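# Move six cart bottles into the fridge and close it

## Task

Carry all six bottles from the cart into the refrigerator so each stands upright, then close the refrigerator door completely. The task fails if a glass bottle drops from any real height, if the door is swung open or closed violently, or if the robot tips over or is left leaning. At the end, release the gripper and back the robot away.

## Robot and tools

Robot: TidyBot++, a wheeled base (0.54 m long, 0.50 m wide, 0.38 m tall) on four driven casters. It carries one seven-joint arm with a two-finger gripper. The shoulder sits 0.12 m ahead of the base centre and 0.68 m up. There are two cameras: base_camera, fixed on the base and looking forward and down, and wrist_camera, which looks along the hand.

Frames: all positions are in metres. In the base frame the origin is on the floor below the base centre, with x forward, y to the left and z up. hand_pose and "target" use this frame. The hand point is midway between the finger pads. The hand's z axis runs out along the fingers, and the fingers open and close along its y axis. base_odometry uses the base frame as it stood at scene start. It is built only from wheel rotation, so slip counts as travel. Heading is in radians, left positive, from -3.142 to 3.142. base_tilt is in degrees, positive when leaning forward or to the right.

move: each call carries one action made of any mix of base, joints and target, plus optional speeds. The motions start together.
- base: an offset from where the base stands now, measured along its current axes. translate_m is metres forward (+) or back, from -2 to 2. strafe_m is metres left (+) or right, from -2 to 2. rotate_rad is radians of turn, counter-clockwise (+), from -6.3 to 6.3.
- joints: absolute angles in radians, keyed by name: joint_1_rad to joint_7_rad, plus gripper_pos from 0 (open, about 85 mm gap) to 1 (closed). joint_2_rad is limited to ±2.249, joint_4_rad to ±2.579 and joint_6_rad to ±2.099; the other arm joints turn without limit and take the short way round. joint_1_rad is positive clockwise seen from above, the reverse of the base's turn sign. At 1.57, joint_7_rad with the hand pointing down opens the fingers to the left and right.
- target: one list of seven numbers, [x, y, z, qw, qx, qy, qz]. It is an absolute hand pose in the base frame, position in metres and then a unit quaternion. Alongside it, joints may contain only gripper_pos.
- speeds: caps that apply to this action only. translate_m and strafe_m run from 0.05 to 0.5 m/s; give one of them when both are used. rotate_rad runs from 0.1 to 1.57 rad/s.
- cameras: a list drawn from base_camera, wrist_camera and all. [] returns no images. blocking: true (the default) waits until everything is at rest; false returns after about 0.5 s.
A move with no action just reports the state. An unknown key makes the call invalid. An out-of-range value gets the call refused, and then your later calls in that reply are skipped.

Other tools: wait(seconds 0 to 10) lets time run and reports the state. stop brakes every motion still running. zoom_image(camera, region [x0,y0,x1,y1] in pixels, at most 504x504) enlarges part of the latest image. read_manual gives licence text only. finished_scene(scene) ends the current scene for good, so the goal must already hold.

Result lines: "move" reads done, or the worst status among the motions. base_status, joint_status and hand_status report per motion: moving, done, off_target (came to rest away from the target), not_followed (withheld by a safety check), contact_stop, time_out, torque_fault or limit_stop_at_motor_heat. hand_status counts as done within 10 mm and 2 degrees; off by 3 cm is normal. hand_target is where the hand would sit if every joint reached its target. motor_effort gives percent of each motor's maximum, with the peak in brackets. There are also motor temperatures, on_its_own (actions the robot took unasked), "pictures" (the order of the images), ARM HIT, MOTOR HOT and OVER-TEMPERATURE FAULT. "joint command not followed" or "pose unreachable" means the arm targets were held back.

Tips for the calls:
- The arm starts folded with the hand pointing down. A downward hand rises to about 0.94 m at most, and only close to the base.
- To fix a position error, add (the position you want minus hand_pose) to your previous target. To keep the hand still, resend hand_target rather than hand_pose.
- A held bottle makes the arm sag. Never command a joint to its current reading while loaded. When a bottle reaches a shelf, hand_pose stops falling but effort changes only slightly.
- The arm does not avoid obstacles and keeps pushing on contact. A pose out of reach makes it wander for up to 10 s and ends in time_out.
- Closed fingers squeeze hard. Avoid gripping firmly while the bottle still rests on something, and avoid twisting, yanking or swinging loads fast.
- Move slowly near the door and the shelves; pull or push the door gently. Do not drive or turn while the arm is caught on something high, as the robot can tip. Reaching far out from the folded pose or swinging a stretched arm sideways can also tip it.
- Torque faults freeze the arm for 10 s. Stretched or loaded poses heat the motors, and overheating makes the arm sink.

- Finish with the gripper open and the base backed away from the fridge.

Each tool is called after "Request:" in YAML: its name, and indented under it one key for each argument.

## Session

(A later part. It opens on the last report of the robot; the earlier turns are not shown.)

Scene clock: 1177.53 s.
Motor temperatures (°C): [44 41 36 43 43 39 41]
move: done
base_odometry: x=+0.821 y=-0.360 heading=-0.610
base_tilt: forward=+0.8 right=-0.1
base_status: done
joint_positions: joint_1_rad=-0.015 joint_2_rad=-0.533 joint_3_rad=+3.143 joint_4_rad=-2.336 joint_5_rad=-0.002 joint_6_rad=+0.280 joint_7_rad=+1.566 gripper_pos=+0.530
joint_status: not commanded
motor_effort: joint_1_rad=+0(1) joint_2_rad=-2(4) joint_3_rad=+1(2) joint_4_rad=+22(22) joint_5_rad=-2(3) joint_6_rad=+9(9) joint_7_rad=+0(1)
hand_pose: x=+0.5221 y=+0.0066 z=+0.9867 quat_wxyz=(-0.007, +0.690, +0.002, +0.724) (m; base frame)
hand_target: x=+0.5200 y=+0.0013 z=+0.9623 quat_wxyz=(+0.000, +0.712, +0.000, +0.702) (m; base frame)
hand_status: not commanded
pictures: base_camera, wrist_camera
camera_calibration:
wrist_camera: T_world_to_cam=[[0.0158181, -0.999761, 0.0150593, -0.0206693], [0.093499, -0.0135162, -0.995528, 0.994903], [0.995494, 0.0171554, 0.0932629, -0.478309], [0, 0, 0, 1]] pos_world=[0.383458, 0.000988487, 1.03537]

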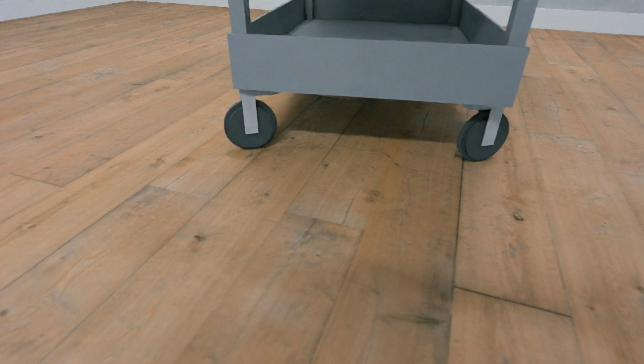

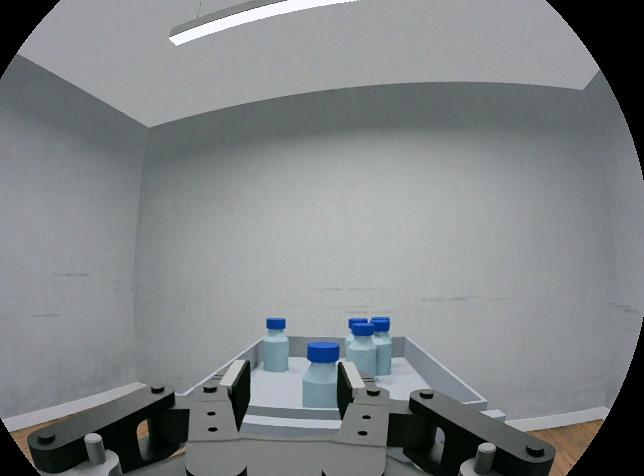

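Request:
move:
  base: {"translate_m": 0.0, "strafe_m": -0.05, "rotate_rad": 0.064}
  joints: {"joint_1_rad": 0.0, "joint_2_rad": 0.297, "joint_3_rad": 3.1416, "joint_4_rad": -0.787, "joint_5_rad": 0.0, "joint_6_rad": -2.057, "joint_7_rad": 0.0, "gripper_pos": 0.0}

Scene clock: 1256.50 s.
Motor temperatures (°C): [44 40 36 42 43 39 41]
move: done
base_odometry: x=+0.793 y=-0.400 heading=-0.546
base_tilt: forward=+0.8 right=-0.1
base_status: done
joint_positions: joint_1_rad=-0.014 joint_2_rad=+0.282 joint_3_rad=+3.144 joint_4_rad=-0.814 joint_5_rad=-0.002 joint_6_rad=-2.006 joint_7_rad=+0.043 gripper_pos=+0.000
joint_status: all done
motor_effort: joint_1_rad=+0(2) joint_2_rad=-25(26) joint_3_rad=+0(4) joint_4_rad=+15(23) joint_5_rad=-2(4) joint_6_rad=+0(10) joint_7_rad=+1(2)
hand_pose: x=+0.5281 y=+0.0068 z=+0.9188 quat_wxyz=(-0.014, +0.726, -0.687, +0.014) (m; base frame)
hand_target: x=+0.5202 y=+0.0013 z=+0.9199 quat_wxyz=(+0.000, +0.707, -0.707, +0.000) (m; base frame)
hand_status: not commanded
pictures: base_camera, wrist_camera
camera_calibration:
wrist_camera: T_world_to_cam=[[-0.996095, -0.0768168, -0.0435125, 0.562375], [-0.0747372, 0.996068, -0.0475596, 0.137714], [0.0469948, -0.0441219, -0.99792, 1.02593], [0, 0, 0, 1]] pos_world=[0.522258, -0.0487068, 1.05482]

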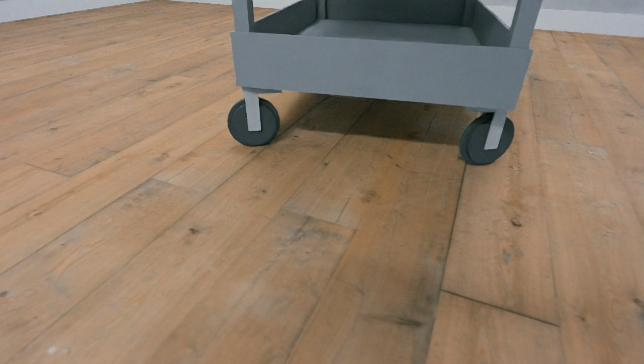

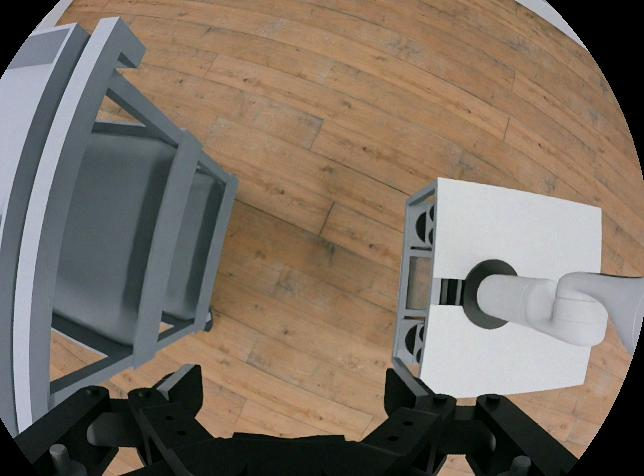

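Request:
zoom_image:
  camera: "wrist_camera"
  region: [0, 0, 260, 440]

Scaled by 1.145.

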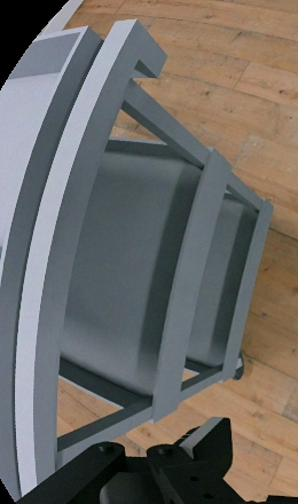

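Request:
zoom_image:
  camera: "base_camera"
  region: [200, 0, 560, 180]

Scaled by 1.400.

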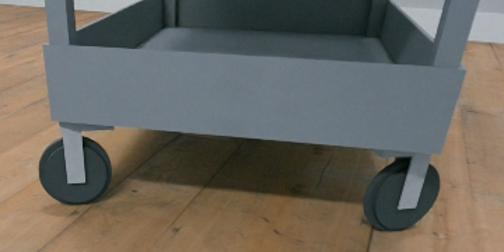

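Request:
zoom_image:
  camera: "wrist_camera"
  region: [0, 10, 170, 180]

Request:
zoom_image:
  camera: "wrist_camera"
  region: [0, 250, 170, 420]

Scaled by 2.965.

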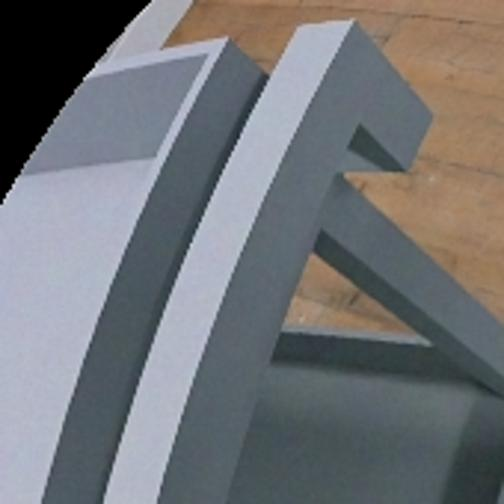

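Scaled by 2.965.

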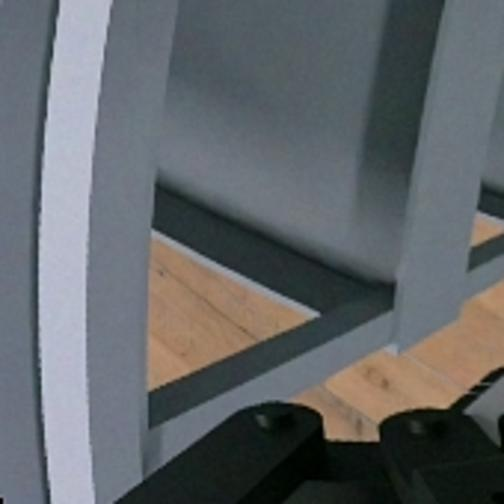

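Request:
move:
  base: {"translate_m": -0.08, "strafe_m": 0.091, "rotate_rad": -0.16}
  cameras: ["base_camera"]

Request:
move:
  joints: {"joint_1_rad": 0.0, "joint_2_rad": 0.188, "joint_3_rad": 3.1416, "joint_4_rad": -2.300, "joint_5_rad": 0.0, "joint_6_rad": 0.918, "joint_7_rad": 0.0, "gripper_pos": 0.3}

Scene clock: 1343.97 s.
Motor temperatures (°C): [44 39 36 42 43 39 41]
move: done
base_odometry: x=+0.771 y=-0.281 heading=-0.707
base_tilt: forward=+0.8 right=-0.1
base_status: done
joint_positions: joint_1_rad=-0.003 joint_2_rad=+0.288 joint_3_rad=+3.142 joint_4_rad=-0.812 joint_5_rad=-0.002 joint_6_rad=-2.013 joint_7_rad=+0.041 gripper_pos=+0.000
joint_status: not commanded
motor_effort: joint_1_rad=+0(4) joint_2_rad=-25(28) joint_3_rad=+0(2) joint_4_rad=+15(16) joint_5_rad=-2(3) joint_6_rad=+0(1) joint_7_rad=+0(1)
hand_pose: x=+0.5276 y=+0.0027 z=+0.9165 quat_wxyz=(-0.010, +0.722, -0.691, +0.010) (m; base frame)
hand_target: x=+0.5202 y=+0.0013 z=+0.9199 quat_wxyz=(+0.000, +0.707, -0.707, +0.000) (m; base frame)
hand_status: not commanded
pictures: base_camera

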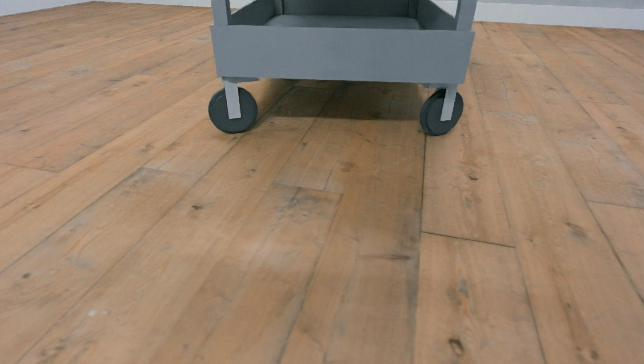

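Scene clock: 1347.73 s.
Motor temperatures (°C): [44 39 36 42 43 39 41]
move: done
base_odometry: x=+0.771 y=-0.281 heading=-0.707
base_tilt: forward=+0.8 right=-0.1
base_status: not commanded
joint_positions: joint_1_rad=-0.003 joint_2_rad=+0.198 joint_3_rad=+3.142 joint_4_rad=-2.280 joint_5_rad=-0.002 joint_6_rad=+0.871 joint_7_rad=+0.041 gripper_pos=+0.300
joint_status: all done
motor_effort: joint_1_rad=+0(1) joint_2_rad=-23(30) joint_3_rad=+0(1) joint_4_rad=+16(21) joint_5_rad=-2(4) joint_6_rad=+9(10) joint_7_rad=+0(1)
hand_pose: x=+0.7064 y=+0.0020 z=+0.8355 quat_wxyz=(-0.481, +0.519, -0.499, +0.501) (m; base frame)
hand_target: x=+0.7001 y=+0.0013 z=+0.8458 quat_wxyz=(-0.500, +0.500, -0.500, +0.500) (m; base frame)
hand_status: not commanded
pictures: base_camera, wrist_camera
camera_calibration:
wrist_camera: T_world_to_cam=[[-0.0328192, -0.0619554, -0.997539, 0.852623], [0.0432432, 0.997054, -0.063348, 0.0816934], [0.998525, -0.0452158, -0.0300433, -0.546616], [0, 0, 0, 1]] pos_world=[0.57026, -0.0533438, 0.839278]

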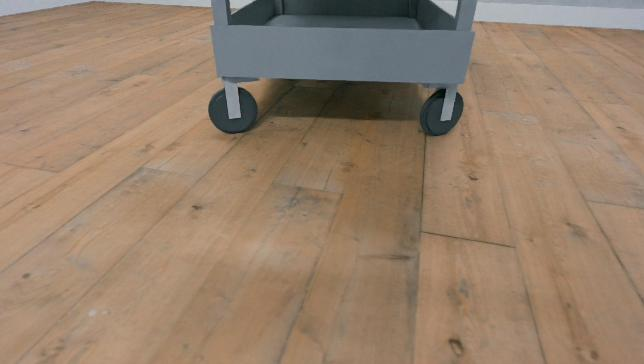

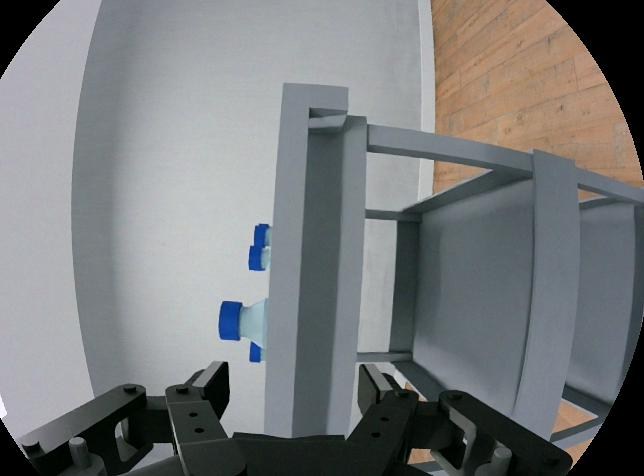

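Request:
move:

Scene clock: 1382.03 s.
Motor temperatures (°C): [44 39 36 42 43 39 41]
base_odometry: x=+0.771 y=-0.281 heading=-0.707
base_tilt: forward=+0.8 right=-0.1
base_status: not commanded
joint_positions: joint_1_rad=-0.003 joint_2_rad=+0.198 joint_3_rad=+3.142 joint_4_rad=-2.280 joint_5_rad=-0.002 joint_6_rad=+0.873 joint_7_rad=+0.041 gripper_pos=+0.300
joint_status: all done
motor_effort: joint_1_rad=+0(1) joint_2_rad=-23(30) joint_3_rad=+0(1) joint_4_rad=+16(21) joint_5_rad=-1(4) joint_6_rad=+9(10) joint_7_rad=+0(1)
hand_pose: x=+0.7065 y=+0.0020 z=+0.8363 quat_wxyz=(-0.482, +0.519, -0.498, +0.501) (m; base frame)
hand_target: x=+0.7001 y=+0.0013 z=+0.8458 quat_wxyz=(-0.500, +0.500, -0.500, +0.500) (m; base frame)
hand_status: not commanded
pictures: base_camera, wrist_camera
camera_calibration:
wrist_camera: T_world_to_cam=[[-0.03039, -0.0618936, -0.99762, 0.851731], [0.0434019, 0.997058, -0.0631809, 0.0814892], [0.998595, -0.0452186, -0.0276143, -0.548701], [0, 0, 0, 1]] pos_world=[0.570277, -0.0533442, 0.8397]

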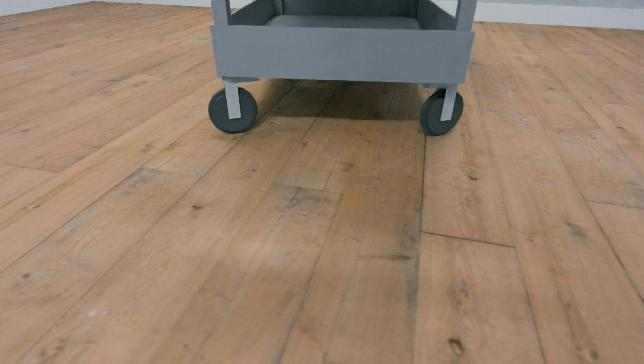

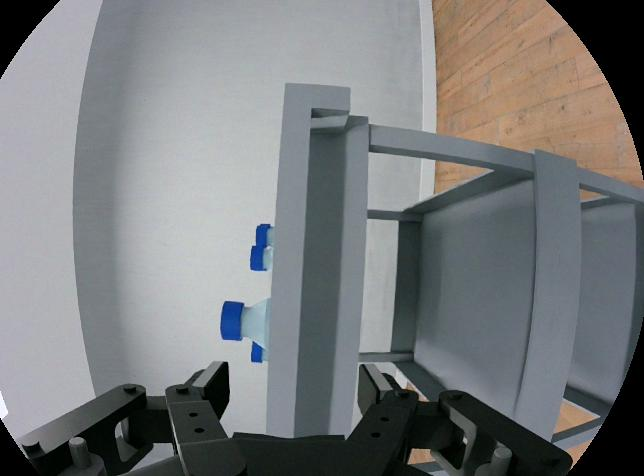

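Request:
move:
  joints: {"joint_6_rad": 0.955, "joint_7_rad": 0.0, "gripper_pos": 0.0}

Request:
move:
  base: {"translate_m": 0.10}
  speeds: {"translate_m": 0.1}

Scene clock: 1431.90 s.
Motor temperatures (°C): [44 39 36 41 43 39 41]
move: done
base_odometry: x=+0.771 y=-0.281 heading=-0.707
base_tilt: forward=+0.8 right=-0.1
base_status: not commanded
joint_positions: joint_1_rad=-0.003 joint_2_rad=+0.195 joint_3_rad=+3.142 joint_4_rad=-2.282 joint_5_rad=-0.002 joint_6_rad=+0.918 joint_7_rad=+0.041 gripper_pos=+0.000
joint_status: all done
motor_effort: joint_1_rad=+0(1) joint_2_rad=-23(24) joint_3_rad=+0(1) joint_4_rad=+16(17) joint_5_rad=-2(2) joint_6_rad=+9(9) joint_7_rad=+1(1)
hand_pose: x=+0.7058 y=+0.0020 z=+0.8506 quat_wxyz=(-0.493, +0.507, -0.487, +0.513) (m; base frame)
hand_target: x=+0.6999 y=+0.0013 z=+0.8574 quat_wxyz=(-0.509, +0.490, -0.490, +0.509) (m; base frame)
hand_status: not commanded
pictures: base_camera, wrist_camera
camera_calibration:
wrist_camera: T_world_to_cam=[[0.0145127, -0.0618739, -0.997978, 0.834636], [0.0462445, 0.997057, -0.0611443, 0.0787017], [0.998825, -0.0452637, 0.0173314, -0.586032], [0, 0, 0, 1]] pos_world=[0.569591, -0.0533539, 0.847918]

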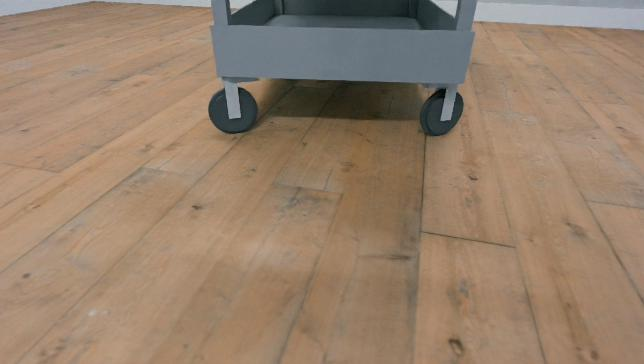

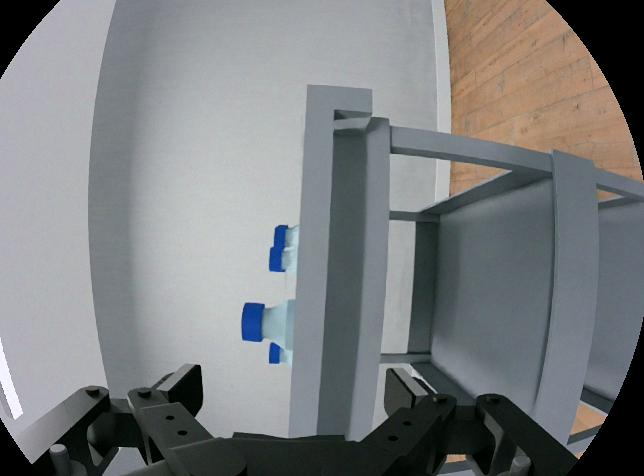

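Scene clock: 1433.43 s.
Motor temperatures (°C): [44 39 36 41 43 39 41]
move: done
base_odometry: x=+0.848 y=-0.346 heading=-0.706
base_tilt: forward=+0.8 right=-0.1
base_status: done
joint_positions: joint_1_rad=-0.003 joint_2_rad=+0.190 joint_3_rad=+3.142 joint_4_rad=-2.285 joint_5_rad=-0.002 joint_6_rad=+0.918 joint_7_rad=+0.041 gripper_pos=+0.000
joint_status: not commanded
motor_effort: joint_1_rad=+0(2) joint_2_rad=-23(25) joint_3_rad=+0(1) joint_4_rad=+16(17) joint_5_rad=-2(2) joint_6_rad=+9(9) joint_7_rad=+0(1)
hand_pose: x=+0.7040 y=+0.0020 z=+0.8522 quat_wxyz=(-0.493, +0.507, -0.486, +0.513) (m; base frame)
hand_target: x=+0.6999 y=+0.0013 z=+0.8574 quat_wxyz=(-0.509, +0.490, -0.490, +0.509) (m; base frame)
hand_status: not commanded
pictures: base_camera, wrist_camera
camera_calibration:
wrist_camera: T_world_to_cam=[[0.0166558, -0.0618657, -0.997945, 0.834655], [0.0463763, 0.997058, -0.0610366, 0.0787008], [0.998785, -0.0452644, 0.0194759, -0.586014], [0, 0, 0, 1]] pos_world=[0.56775, -0.0533582, 0.849157]

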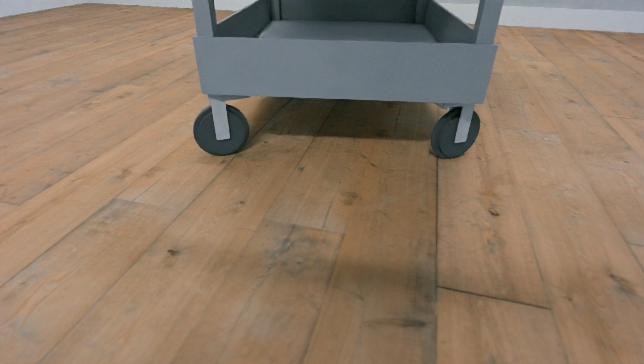

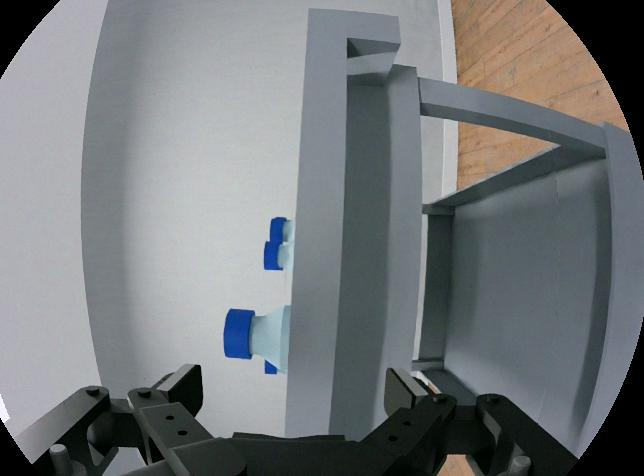

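Request:
move:
  base: {"translate_m": 0.055}
  speeds: {"translate_m": 0.1}
  joints: {"joint_2_rad": 0.202, "joint_6_rad": 0.968}

Scene clock: 1447.90 s.
Motor temperatures (°C): [44 39 36 41 43 39 41]
move: done
base_odometry: x=+0.890 y=-0.382 heading=-0.706
base_tilt: forward=+0.8 right=-0.1
base_status: done
joint_positions: joint_1_rad=-0.003 joint_2_rad=+0.197 joint_3_rad=+3.142 joint_4_rad=-2.287 joint_5_rad=-0.002 joint_6_rad=+0.929 joint_7_rad=+0.041 gripper_pos=+0.000
joint_status: all done
motor_effort: joint_1_rad=+0(1) joint_2_rad=-22(24) joint_3_rad=+0(1) joint_4_rad=+16(17) joint_5_rad=-2(2) joint_6_rad=+9(10) joint_7_rad=+0(1)
hand_pose: x=+0.7047 y=+0.0020 z=+0.8504 quat_wxyz=(-0.494, +0.506, -0.486, +0.514) (m; base frame)
hand_target: x=+0.7021 y=+0.0013 z=+0.8533 quat_wxyz=(-0.509, +0.491, -0.491, +0.509) (m; base frame)
hand_status: not commanded
pictures: base_camera, wrist_camera
camera_calibration:
wrist_camera: T_world_to_cam=[[0.0188121, -0.0618846, -0.997906, 0.831364], [0.0465201, 0.997056, -0.0609549, 0.0783925], [0.99874, -0.045276, 0.0216356, -0.588503], [0, 0, 0, 1]] pos_world=[0.568475, -0.0533581, 0.847135]

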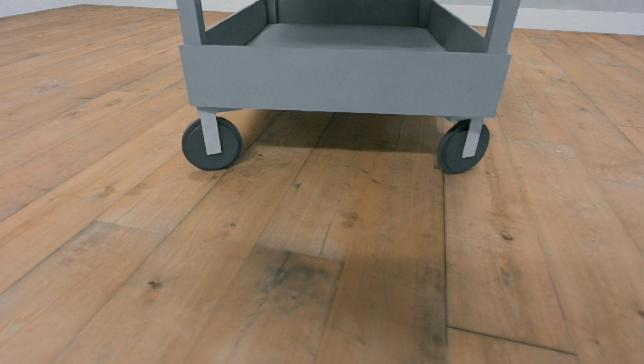

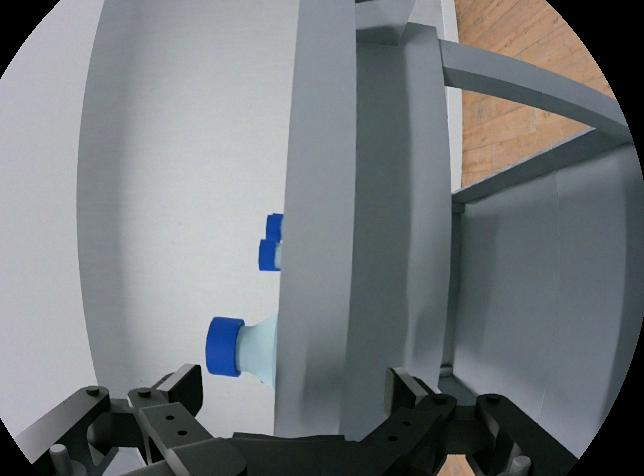

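Request:
move:
  base: {"translate_m": 0.022}
  speeds: {"translate_m": 0.1}

Scene clock: 1455.17 s.
Motor temperatures (°C): [44 39 36 41 43 39 41]
move: done
base_odometry: x=+0.906 y=-0.396 heading=-0.706
base_tilt: forward=+0.8 right=-0.1
base_status: done
joint_positions: joint_1_rad=-0.003 joint_2_rad=+0.203 joint_3_rad=+3.142 joint_4_rad=-2.289 joint_5_rad=-0.002 joint_6_rad=+0.929 joint_7_rad=+0.041 gripper_pos=+0.000
joint_status: not commanded
motor_effort: joint_1_rad=+0(1) joint_2_rad=-22(25) joint_3_rad=+0(1) joint_4_rad=+16(17) joint_5_rad=-2(2) joint_6_rad=+9(9) joint_7_rad=+0(1)
hand_pose: x=+0.7052 y=+0.0020 z=+0.8464 quat_wxyz=(-0.492, +0.508, -0.488, +0.512) (m; base frame)
hand_target: x=+0.7021 y=+0.0013 z=+0.8533 quat_wxyz=(-0.509, +0.491, -0.491, +0.509) (m; base frame)
hand_status: not commanded
pictures: base_camera, wrist_camera
camera_calibration:
wrist_camera: T_world_to_cam=[[0.0119012, -0.0618413, -0.998015, 0.832325], [0.0460968, 0.997059, -0.0612323, 0.0786559], [0.998866, -0.0452766, 0.0147169, -0.583173], [0, 0, 0, 1]] pos_world=[0.56898, -0.0533565, 0.844072]

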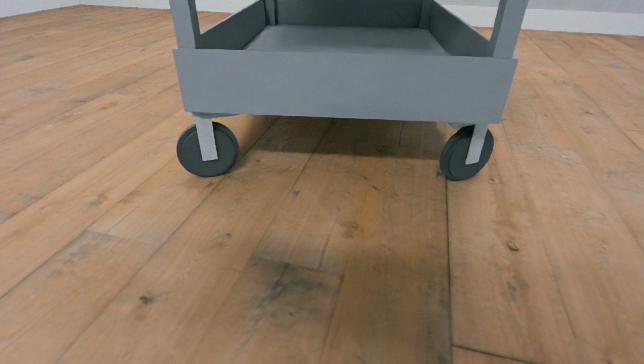

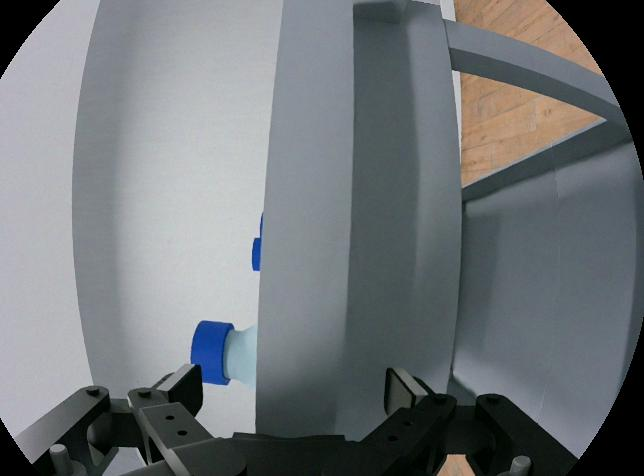

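Request:
move:
  joints: {"gripper_pos": 0.8}

Scene clock: 1460.67 s.
Motor temperatures (°C): [44 39 36 41 43 39 41]
move: off_target
base_odometry: x=+0.906 y=-0.396 heading=-0.706
base_tilt: forward=+0.8 right=-0.1
base_status: not commanded
joint_positions: joint_1_rad=-0.003 joint_2_rad=+0.201 joint_3_rad=+3.142 joint_4_rad=-2.296 joint_5_rad=-0.009 joint_6_rad=+0.932 joint_7_rad=+0.007 gripper_pos=+0.732
joint_status: gripper_pos off_target (ended at +0.732, target +0.800)
motor_effort: joint_1_rad=-2(3) joint_2_rad=-23(23) joint_3_rad=-1(2) joint_4_rad=+17(20) joint_5_rad=+1(3) joint_6_rad=+11(11) joint_7_rad=+2(9)
hand_pose: x=+0.7030 y=+0.0004 z=+0.8449 quat_wxyz=(-0.500, +0.498, -0.499, +0.503) (m; base frame)
hand_target: x=+0.7021 y=+0.0013 z=+0.8533 quat_wxyz=(-0.509, +0.491, -0.491, +0.509) (m; base frame)
hand_status: not commanded
pictures: base_camera, wrist_camera
camera_calibration:
wrist_camera: T_world_to_cam=[[0.00945851, -0.0237509, -0.999673, 0.833792], [0.0509256, 0.998432, -0.0232396, 0.0447666], [0.998658, -0.0506892, 0.0106532, -0.577479], [0, 0, 0, 1]] pos_world=[0.566538, -0.0541651, 0.840712]

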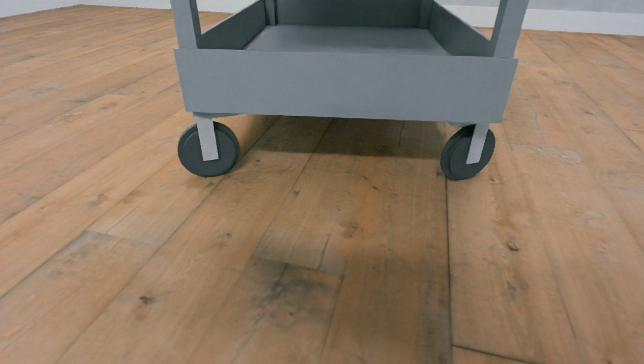

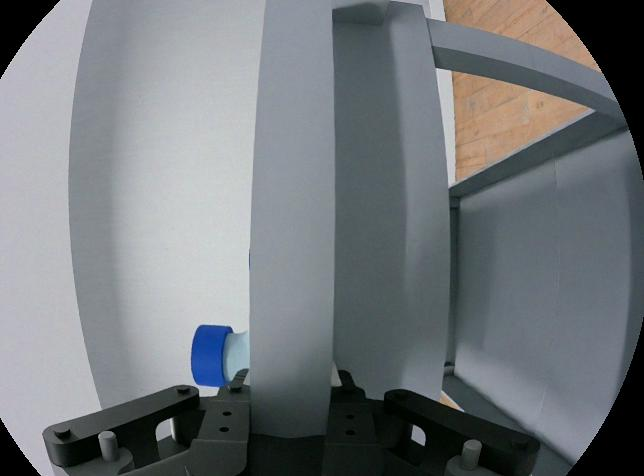

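Request:
move:
  joints: {"gripper_pos": 0.92}
  cameras: []

Request:
move:
  base: {"translate_m": -0.15, "strafe_m": 0.02}
  speeds: {"translate_m": 0.1}

Scene clock: 1479.47 s.
Motor temperatures (°C): [44 39 36 41 43 39 41]
move: off_target
base_odometry: x=+0.906 y=-0.396 heading=-0.706
base_tilt: forward=+0.8 right=-0.1
base_status: not commanded
joint_positions: joint_1_rad=-0.002 joint_2_rad=+0.201 joint_3_rad=+3.142 joint_4_rad=-2.296 joint_5_rad=-0.009 joint_6_rad=+0.932 joint_7_rad=+0.007 gripper_pos=+0.732
joint_status: gripper_pos off_target (ended at +0.732, target +0.920)
motor_effort: joint_1_rad=-1(1) joint_2_rad=-22(23) joint_3_rad=+1(1) joint_4_rad=+17(17) joint_5_rad=-1(1) joint_6_rad=+11(11) joint_7_rad=+2(2)
hand_pose: x=+0.7030 y=+0.0002 z=+0.8449 quat_wxyz=(-0.500, +0.498, -0.499, +0.503) (m; base frame)
hand_target: x=+0.7021 y=+0.0013 z=+0.8533 quat_wxyz=(-0.509, +0.491, -0.491, +0.509) (m; base frame)
hand_status: not commanded
pictures: none
No camera images: "cameras" was empty.

Scene clock: 1481.60 s.
Motor temperatures (°C): [44 39 36 41 43 39 41]
move: done
base_odometry: x=+0.805 y=-0.283 heading=-0.706
base_tilt: forward=+0.8 right=-0.1
base_status: done
joint_positions: joint_1_rad=+0.000 joint_2_rad=+0.199 joint_3_rad=+3.149 joint_4_rad=-2.299 joint_5_rad=-0.009 joint_6_rad=+0.933 joint_7_rad=+0.007 gripper_pos=+0.733
joint_status: not commanded
motor_effort: joint_1_rad=-4(5) joint_2_rad=-22(28) joint_3_rad=-3(4) joint_4_rad=+16(19) joint_5_rad=+2(4) joint_6_rad=+10(13) joint_7_rad=+1(3)
hand_pose: x=+0.7023 y=-0.0044 z=+0.8446 quat_wxyz=(-0.497, +0.496, -0.501, +0.506) (m; base frame)
hand_target: x=+0.7021 y=+0.0013 z=+0.8533 quat_wxyz=(-0.509, +0.491, -0.491, +0.509) (m; base frame)
hand_status: not commanded
pictures: base_camera, wrist_camera
camera_calibration:
wrist_camera: T_world_to_cam=[[0.0088928, -0.0251649, -0.999644, 0.833833], [0.0595302, 0.997924, -0.024592, 0.0447062], [0.998187, -0.0592903, 0.0103724, -0.576434], [0, 0, 0, 1]] pos_world=[0.565313, -0.057807, 0.840615]

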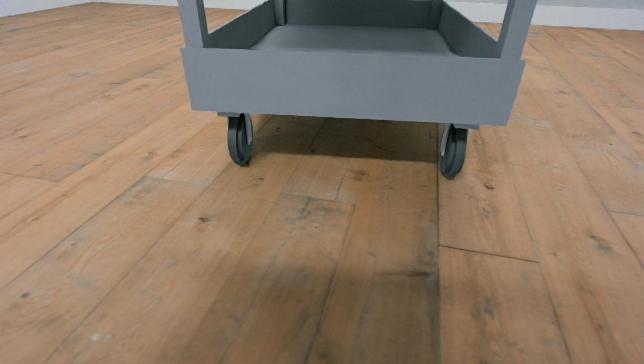

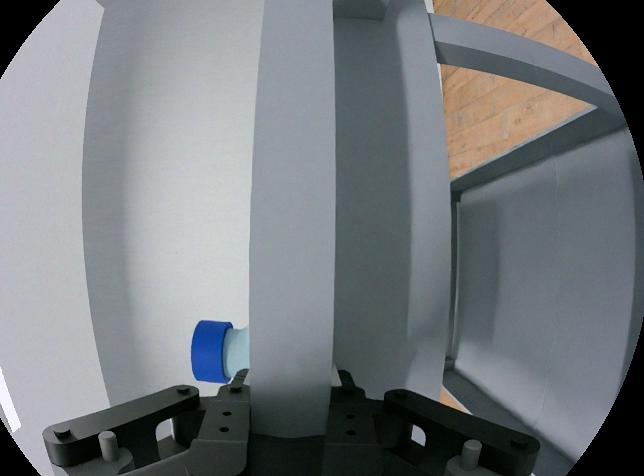

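Request:
move:
  base: {"translate_m": -0.47, "strafe_m": 0.35}
  speeds: {"translate_m": 0.15}

Scene clock: 1512.47 s.
Motor temperatures (°C): [44 39 36 41 43 39 41]
move: done
base_odometry: x=+0.674 y=+0.288 heading=-0.706
base_tilt: forward=+0.8 right=-0.1
base_status: done
joint_positions: joint_1_rad=+0.027 joint_2_rad=+0.190 joint_3_rad=+3.172 joint_4_rad=-2.310 joint_5_rad=-0.012 joint_6_rad=+0.933 joint_7_rad=+0.007 gripper_pos=+0.733
joint_status: not commanded
motor_effort: joint_1_rad=-6(10) joint_2_rad=-20(28) joint_3_rad=-6(9) joint_4_rad=+17(21) joint_5_rad=+1(5) joint_6_rad=+10(12) joint_7_rad=-4(5)
hand_pose: x=+0.6973 y=-0.0334 z=+0.8445 quat_wxyz=(-0.483, +0.484, -0.514, +0.519) (m; base frame)
hand_target: x=+0.7021 y=+0.0013 z=+0.8533 quat_wxyz=(-0.509, +0.491, -0.491, +0.509) (m; base frame)
hand_status: not commanded
pictures: base_camera, wrist_camera
camera_calibration:
wrist_camera: T_world_to_cam=[[0.00582906, -0.0275783, -0.999603, 0.835033], [0.111951, 0.993354, -0.0267531, 0.0390663], [0.993697, -0.11175, 0.00887773, -0.570537], [0, 0, 0, 1]] pos_world=[0.5577, -0.0795355, 0.840812]

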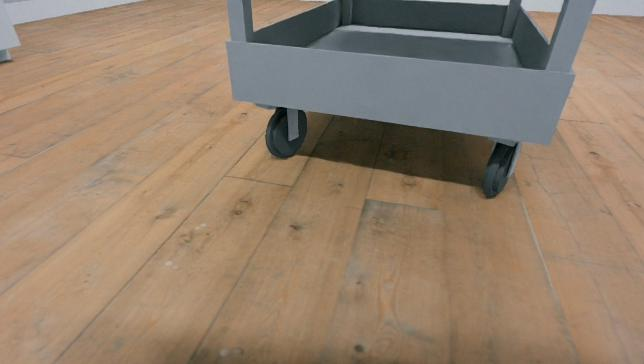

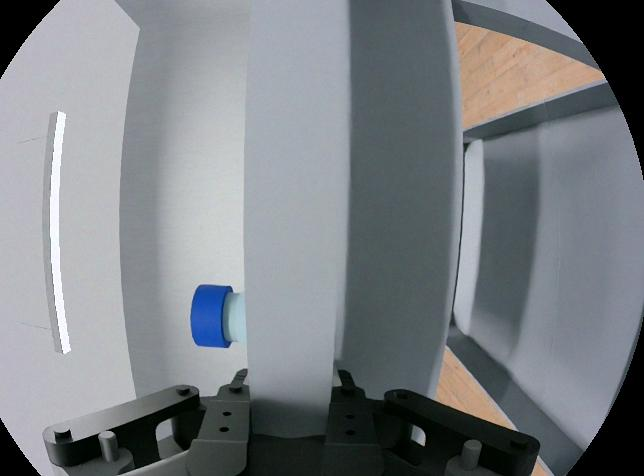

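Request:
move:
  base: {"translate_m": -0.2, "strafe_m": 0.45, "rotate_rad": -0.06}
  speeds: {"translate_m": 0.12, "rotate_rad": 0.1}

Scene clock: 1538.03 s.
Motor temperatures (°C): [44 39 36 41 43 39 41]
move: done
base_odometry: x=+0.814 y=+0.761 heading=-0.767
base_tilt: forward=+0.8 right=-0.2
base_status: done
joint_positions: joint_1_rad=+0.027 joint_2_rad=+0.194 joint_3_rad=+3.170 joint_4_rad=-2.306 joint_5_rad=-0.012 joint_6_rad=+0.933 joint_7_rad=+0.007 gripper_pos=+0.733
joint_status: not commanded
motor_effort: joint_1_rad=-5(11) joint_2_rad=-20(24) joint_3_rad=-5(10) joint_4_rad=+18(20) joint_5_rad=+0(4) joint_6_rad=+12(14) joint_7_rad=-6(6)
hand_pose: x=+0.6989 y=-0.0331 z=+0.8445 quat_wxyz=(-0.483, +0.484, -0.514, +0.519) (m; base frame)
hand_target: x=+0.7021 y=+0.0013 z=+0.8533 quat_wxyz=(-0.509, +0.491, -0.491, +0.509) (m; base frame)
hand_status: not commanded
pictures: base_camera, wrist_camera
camera_calibration:
wrist_camera: T_world_to_cam=[[0.00634944, -0.0274888, -0.999602, 0.834627], [0.111232, 0.993438, -0.0266127, 0.0389549], [0.993774, -0.111019, 0.00936541, -0.572571], [0, 0, 0, 1]] pos_world=[0.559374, -0.0793226, 0.840694]

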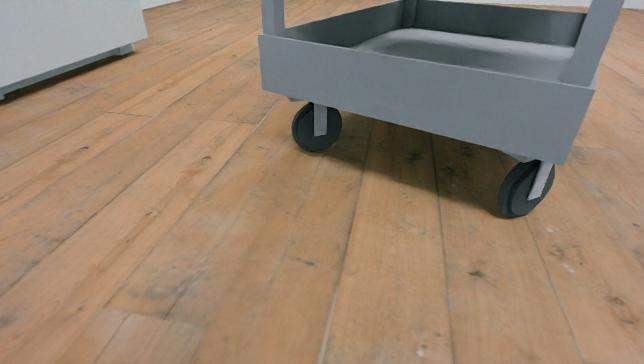

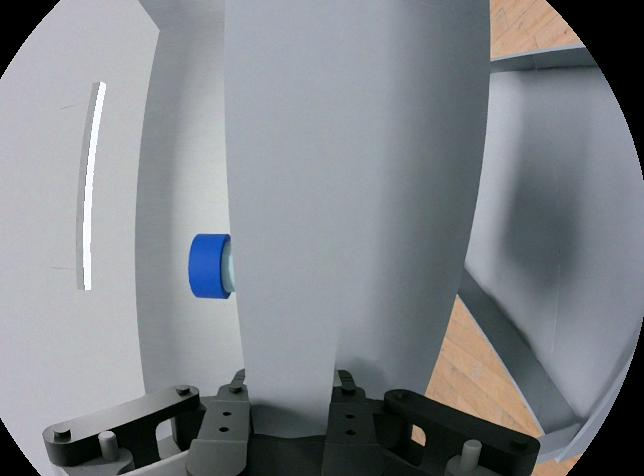

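Request:
move:
  base: {"translate_m": -0.217, "strafe_m": 0.413, "rotate_rad": -0.05}
  speeds: {"translate_m": 0.12, "rotate_rad": 0.1}

Scene clock: 1565.17 s.
Motor temperatures (°C): [44 39 36 41 43 39 41]
move: done
base_odometry: x=+0.945 y=+1.209 heading=-0.818
base_tilt: forward=+0.8 right=-0.1
base_status: done
joint_positions: joint_1_rad=+0.031 joint_2_rad=+0.195 joint_3_rad=+3.173 joint_4_rad=-2.304 joint_5_rad=-0.010 joint_6_rad=+0.933 joint_7_rad=+0.007 gripper_pos=+0.733
joint_status: not commanded
motor_effort: joint_1_rad=-4(11) joint_2_rad=-19(27) joint_3_rad=-4(10) joint_4_rad=+17(20) joint_5_rad=-1(5) joint_6_rad=+11(15) joint_7_rad=-4(6)
hand_pose: x=+0.6995 y=-0.0356 z=+0.8444 quat_wxyz=(-0.482, +0.483, -0.514, +0.520) (m; base frame)
hand_target: x=+0.7021 y=+0.0013 z=+0.8533 quat_wxyz=(-0.509, +0.491, -0.491, +0.509) (m; base frame)
hand_status: not commanded
pictures: base_camera, wrist_camera
camera_calibration:
wrist_camera: T_world_to_cam=[[0.00630094, -0.0291399, -0.999555, 0.834437], [0.114889, 0.992977, -0.0282239, 0.0401818], [0.993358, -0.11466, 0.00960454, -0.573457], [0, 0, 0, 1]] pos_world=[0.559774, -0.0813366, 0.840707]

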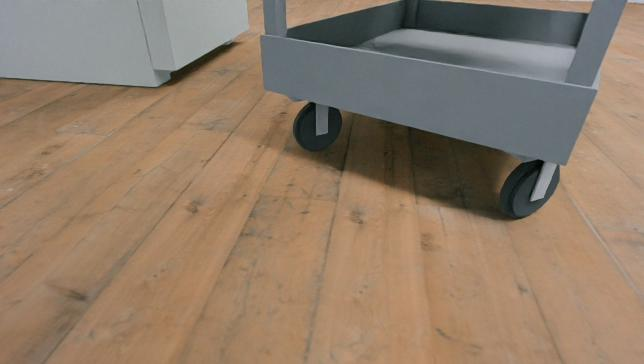

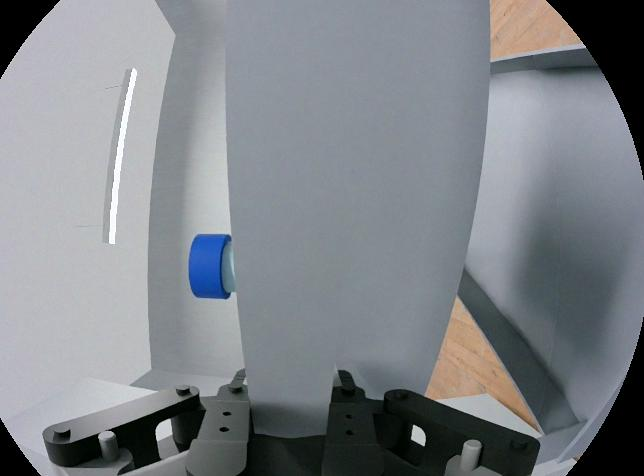

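Request:
move:
  base: {"translate_m": -0.6, "strafe_m": 0.1}
  speeds: {"translate_m": 0.15}

Scene clock: 1576.80 s.
Motor temperatures (°C): [44 39 36 41 43 39 41]
move: done
base_odometry: x=+0.607 y=+1.715 heading=-0.818
base_tilt: forward=+0.8 right=-0.1
base_status: done
joint_positions: joint_1_rad=-0.011 joint_2_rad=+0.194 joint_3_rad=+3.121 joint_4_rad=-2.306 joint_5_rad=+0.010 joint_6_rad=+0.934 joint_7_rad=+0.007 gripper_pos=+0.740
joint_status: not commanded
motor_effort: joint_1_rad=+5(6) joint_2_rad=-23(29) joint_3_rad=+5(7) joint_4_rad=+16(21) joint_5_rad=-7(9) joint_6_rad=+9(15) joint_7_rad=+1(4)
hand_pose: x=+0.6989 y=+0.0212 z=+0.8441 quat_wxyz=(-0.509, +0.511, -0.487, +0.494) (m; base frame)
hand_target: x=+0.7021 y=+0.0013 z=+0.8533 quat_wxyz=(-0.509, +0.491, -0.491, +0.509) (m; base frame)
hand_status: not commanded
pictures: base_camera, wrist_camera
camera_calibration:
wrist_camera: T_world_to_cam=[[0.00894256, -0.0301145, -0.999506, 0.833966], [0.0072766, 0.999522, -0.0300499, 0.0604534], [0.999934, -0.00700429, 0.00915741, -0.572837], [0, 0, 0, 1]] pos_world=[0.564901, -0.0393223, 0.840616]

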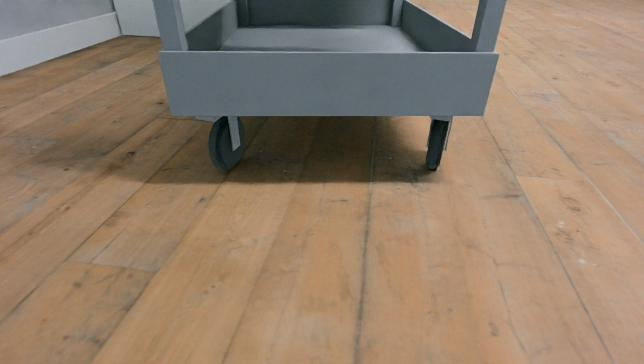

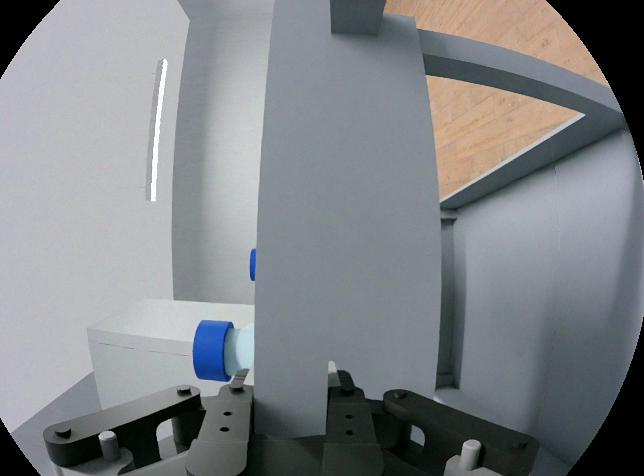

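Request:
move:
  joints: {"gripper_pos": 0.2}
  cameras: []

Request:
move:
  base: {"translate_m": -0.12}
  speeds: {"translate_m": 0.25}
  cameras: []

Request:
move:
  base: {"strafe_m": -0.6, "translate_m": -0.05}
  joints: {"joint_1_rad": 0.0, "joint_2_rad": -0.2, "joint_3_rad": 3.1416, "joint_4_rad": -2.1, "joint_5_rad": 0.0, "joint_6_rad": -0.1, "joint_7_rad": 1.571}

Scene clock: 1586.07 s.
Motor temperatures (°C): [44 39 36 41 43 39 41]
move: done
base_odometry: x=+0.607 y=+1.715 heading=-0.818
base_tilt: forward=+0.8 right=-0.1
base_status: not commanded
joint_positions: joint_1_rad=-0.004 joint_2_rad=+0.194 joint_3_rad=+3.140 joint_4_rad=-2.306 joint_5_rad=+0.008 joint_6_rad=+0.934 joint_7_rad=+0.007 gripper_pos=+0.200
joint_status: all done
motor_effort: joint_1_rad=+0(5) joint_2_rad=-22(24) joint_3_rad=+0(5) joint_4_rad=+16(16) joint_5_rad=-2(7) joint_6_rad=+9(9) joint_7_rad=+1(2)
hand_pose: x=+0.6995 y=+0.0066 z=+0.8440 quat_wxyz=(-0.501, +0.505, -0.493, +0.501) (m; base frame)
hand_target: x=+0.7021 y=+0.0013 z=+0.8533 quat_wxyz=(-0.509, +0.491, -0.491, +0.509) (m; base frame)
hand_status: not commanded
pictures: none
No camera images: "cameras" was empty.

Scene clock: 1587.30 s.
Motor temperatures (°C): [44 39 36 41 43 39 41]
move: done
base_odometry: x=+0.525 y=+1.803 heading=-0.818
base_tilt: forward=+0.8 right=-0.1
base_status: done
joint_positions: joint_1_rad=-0.004 joint_2_rad=+0.196 joint_3_rad=+3.140 joint_4_rad=-2.306 joint_5_rad=+0.008 joint_6_rad=+0.934 joint_7_rad=+0.007 gripper_pos=+0.200
joint_status: not commanded
motor_effort: joint_1_rad=+0(1) joint_2_rad=-22(24) joint_3_rad=+0(1) joint_4_rad=+16(17) joint_5_rad=-2(3) joint_6_rad=+9(9) joint_7_rad=+1(1)
hand_pose: x=+0.6997 y=+0.0066 z=+0.8433 quat_wxyz=(-0.501, +0.505, -0.493, +0.501) (m; base frame)
hand_target: x=+0.7021 y=+0.0013 z=+0.8533 quat_wxyz=(-0.509, +0.491, -0.491, +0.509) (m; base frame)
hand_status: not commanded
pictures: none
No camera images: "cameras" was empty.

Scene clock: 1589.63 s.
Motor temperatures (°C): [44 39 36 41 43 39 41]
move: done
base_odometry: x=+0.053 y=+1.429 heading=-0.818
base_tilt: forward=+0.8 right=-0.1
base_status: done
joint_positions: joint_1_rad=-0.003 joint_2_rad=-0.198 joint_3_rad=+3.145 joint_4_rad=-2.127 joint_5_rad=+0.008 joint_6_rad=-0.046 joint_7_rad=+1.527 gripper_pos=+0.200
joint_status: all done
motor_effort: joint_1_rad=+0(3) joint_2_rad=-13(24) joint_3_rad=+1(3) joint_4_rad=+21(21) joint_5_rad=-1(4) joint_6_rad=+8(10) joint_7_rad=+0(1)
hand_pose: x=+0.6169 y=+0.0008 z=+0.8614 quat_wxyz=(-0.010, +0.835, -0.016, +0.550) (m; base frame)
hand_target: x=+0.6159 y=+0.0013 z=+0.8630 quat_wxyz=(+0.000, +0.841, +0.000, +0.540) (m; base frame)
hand_status: not commanded
pictures: base_camera, wrist_camera
camera_calibration:
wrist_camera: T_world_to_cam=[[-0.00355022, -0.999881, -0.0150213, 0.011799], [-0.351311, 0.015311, -0.936134, 1.08436], [0.936252, 0.00195367, -0.351324, -0.141339], [0, 0, 0, 1]] pos_world=[0.513319, -0.00452893, 0.965629]

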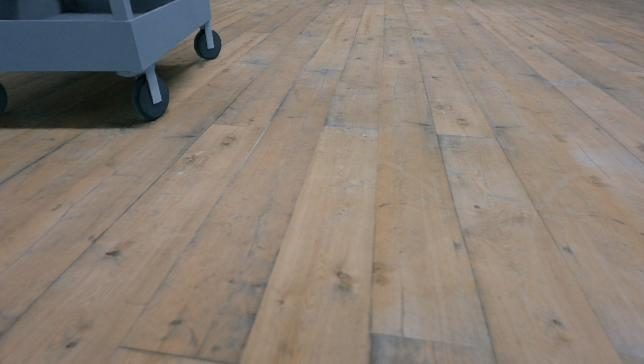

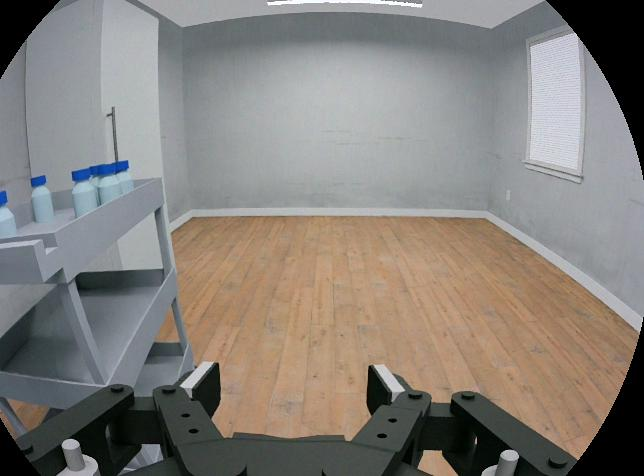

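Request:
move:
  base: {"strafe_m": 0.6}
  joints: {"joint_1_rad": 0.0, "joint_2_rad": 0.202, "joint_3_rad": 3.1416, "joint_4_rad": -2.3, "joint_5_rad": 0.0, "joint_6_rad": 0.965, "joint_7_rad": 0.0, "gripper_pos": 0.0}

Request:
move:
  base: {"translate_m": 0.12}
  speeds: {"translate_m": 0.2}

Scene clock: 1814.43 s.
Motor temperatures (°C): [44 38 36 43 43 39 41]
move: done
base_odometry: x=+0.491 y=+1.839 heading=-0.818
base_tilt: forward=+0.8 right=-0.1
base_status: done
joint_positions: joint_1_rad=-0.004 joint_2_rad=+0.194 joint_3_rad=+3.138 joint_4_rad=-2.280 joint_5_rad=+0.008 joint_6_rad=+0.918 joint_7_rad=+0.044 gripper_pos=+0.000
joint_status: all done
motor_effort: joint_1_rad=+0(3) joint_2_rad=-22(24) joint_3_rad=+1(3) joint_4_rad=+16(22) joint_5_rad=-2(3) joint_6_rad=+9(10) joint_7_rad=+1(2)
hand_pose: x=+0.7058 y=+0.0074 z=+0.8526 quat_wxyz=(-0.495, +0.511, -0.481, +0.512) (m; base frame)
hand_target: x=+0.7022 y=+0.0013 z=+0.8523 quat_wxyz=(-0.508, +0.491, -0.491, +0.508) (m; base frame)
hand_status: not commanded
pictures: base_camera, wrist_camera
camera_calibration:
wrist_camera: T_world_to_cam=[[0.0193009, -0.0693657, -0.997405, 0.833148], [0.033586, 0.997072, -0.0686926, 0.0887785], [0.999249, -0.032173, 0.0215741, -0.589796], [0, 0, 0, 1]] pos_world=[0.570291, -0.0497022, 0.849809]

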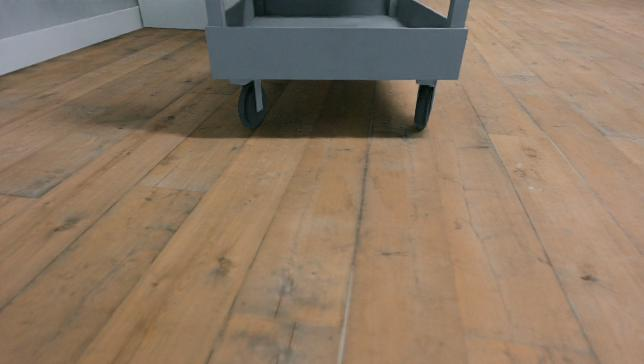

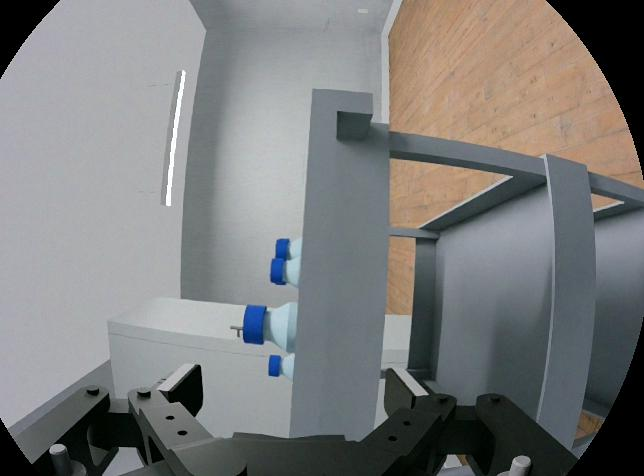

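Scene clock: 1815.70 s.
Motor temperatures (°C): [44 38 36 42 43 39 41]
move: done
base_odometry: x=+0.573 y=+1.752 heading=-0.817
base_tilt: forward=+0.8 right=-0.1
base_status: done
joint_positions: joint_1_rad=-0.004 joint_2_rad=+0.200 joint_3_rad=+3.138 joint_4_rad=-2.285 joint_5_rad=+0.008 joint_6_rad=+0.921 joint_7_rad=+0.042 gripper_pos=+0.000
joint_status: not commanded
motor_effort: joint_1_rad=+0(1) joint_2_rad=-23(25) joint_3_rad=+0(1) joint_4_rad=+16(17) joint_5_rad=-2(3) joint_6_rad=+9(9) joint_7_rad=+0(1)
hand_pose: x=+0.7056 y=+0.0074 z=+0.8476 quat_wxyz=(-0.494, +0.513, -0.483, +0.510) (m; base frame)
hand_target: x=+0.7022 y=+0.0013 z=+0.8523 quat_wxyz=(-0.508, +0.491, -0.491, +0.508) (m; base frame)
hand_status: not commanded
pictures: base_camera, wrist_camera
camera_calibration:
wrist_camera: T_world_to_cam=[[0.0116162, -0.0671337, -0.997676, 0.833809], [0.0330224, 0.997225, -0.0667189, 0.0871647], [0.999387, -0.0321707, 0.0138008, -0.583007], [0, 0, 0, 1]] pos_world=[0.570086, -0.0497019, 0.845733]

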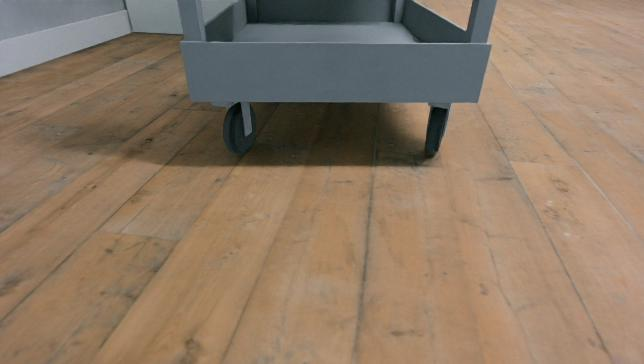

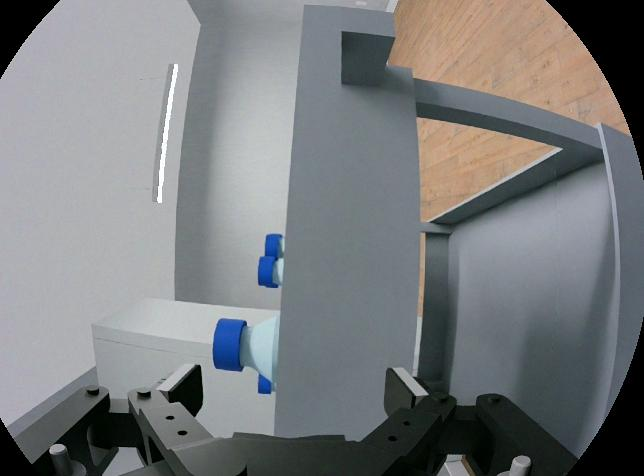

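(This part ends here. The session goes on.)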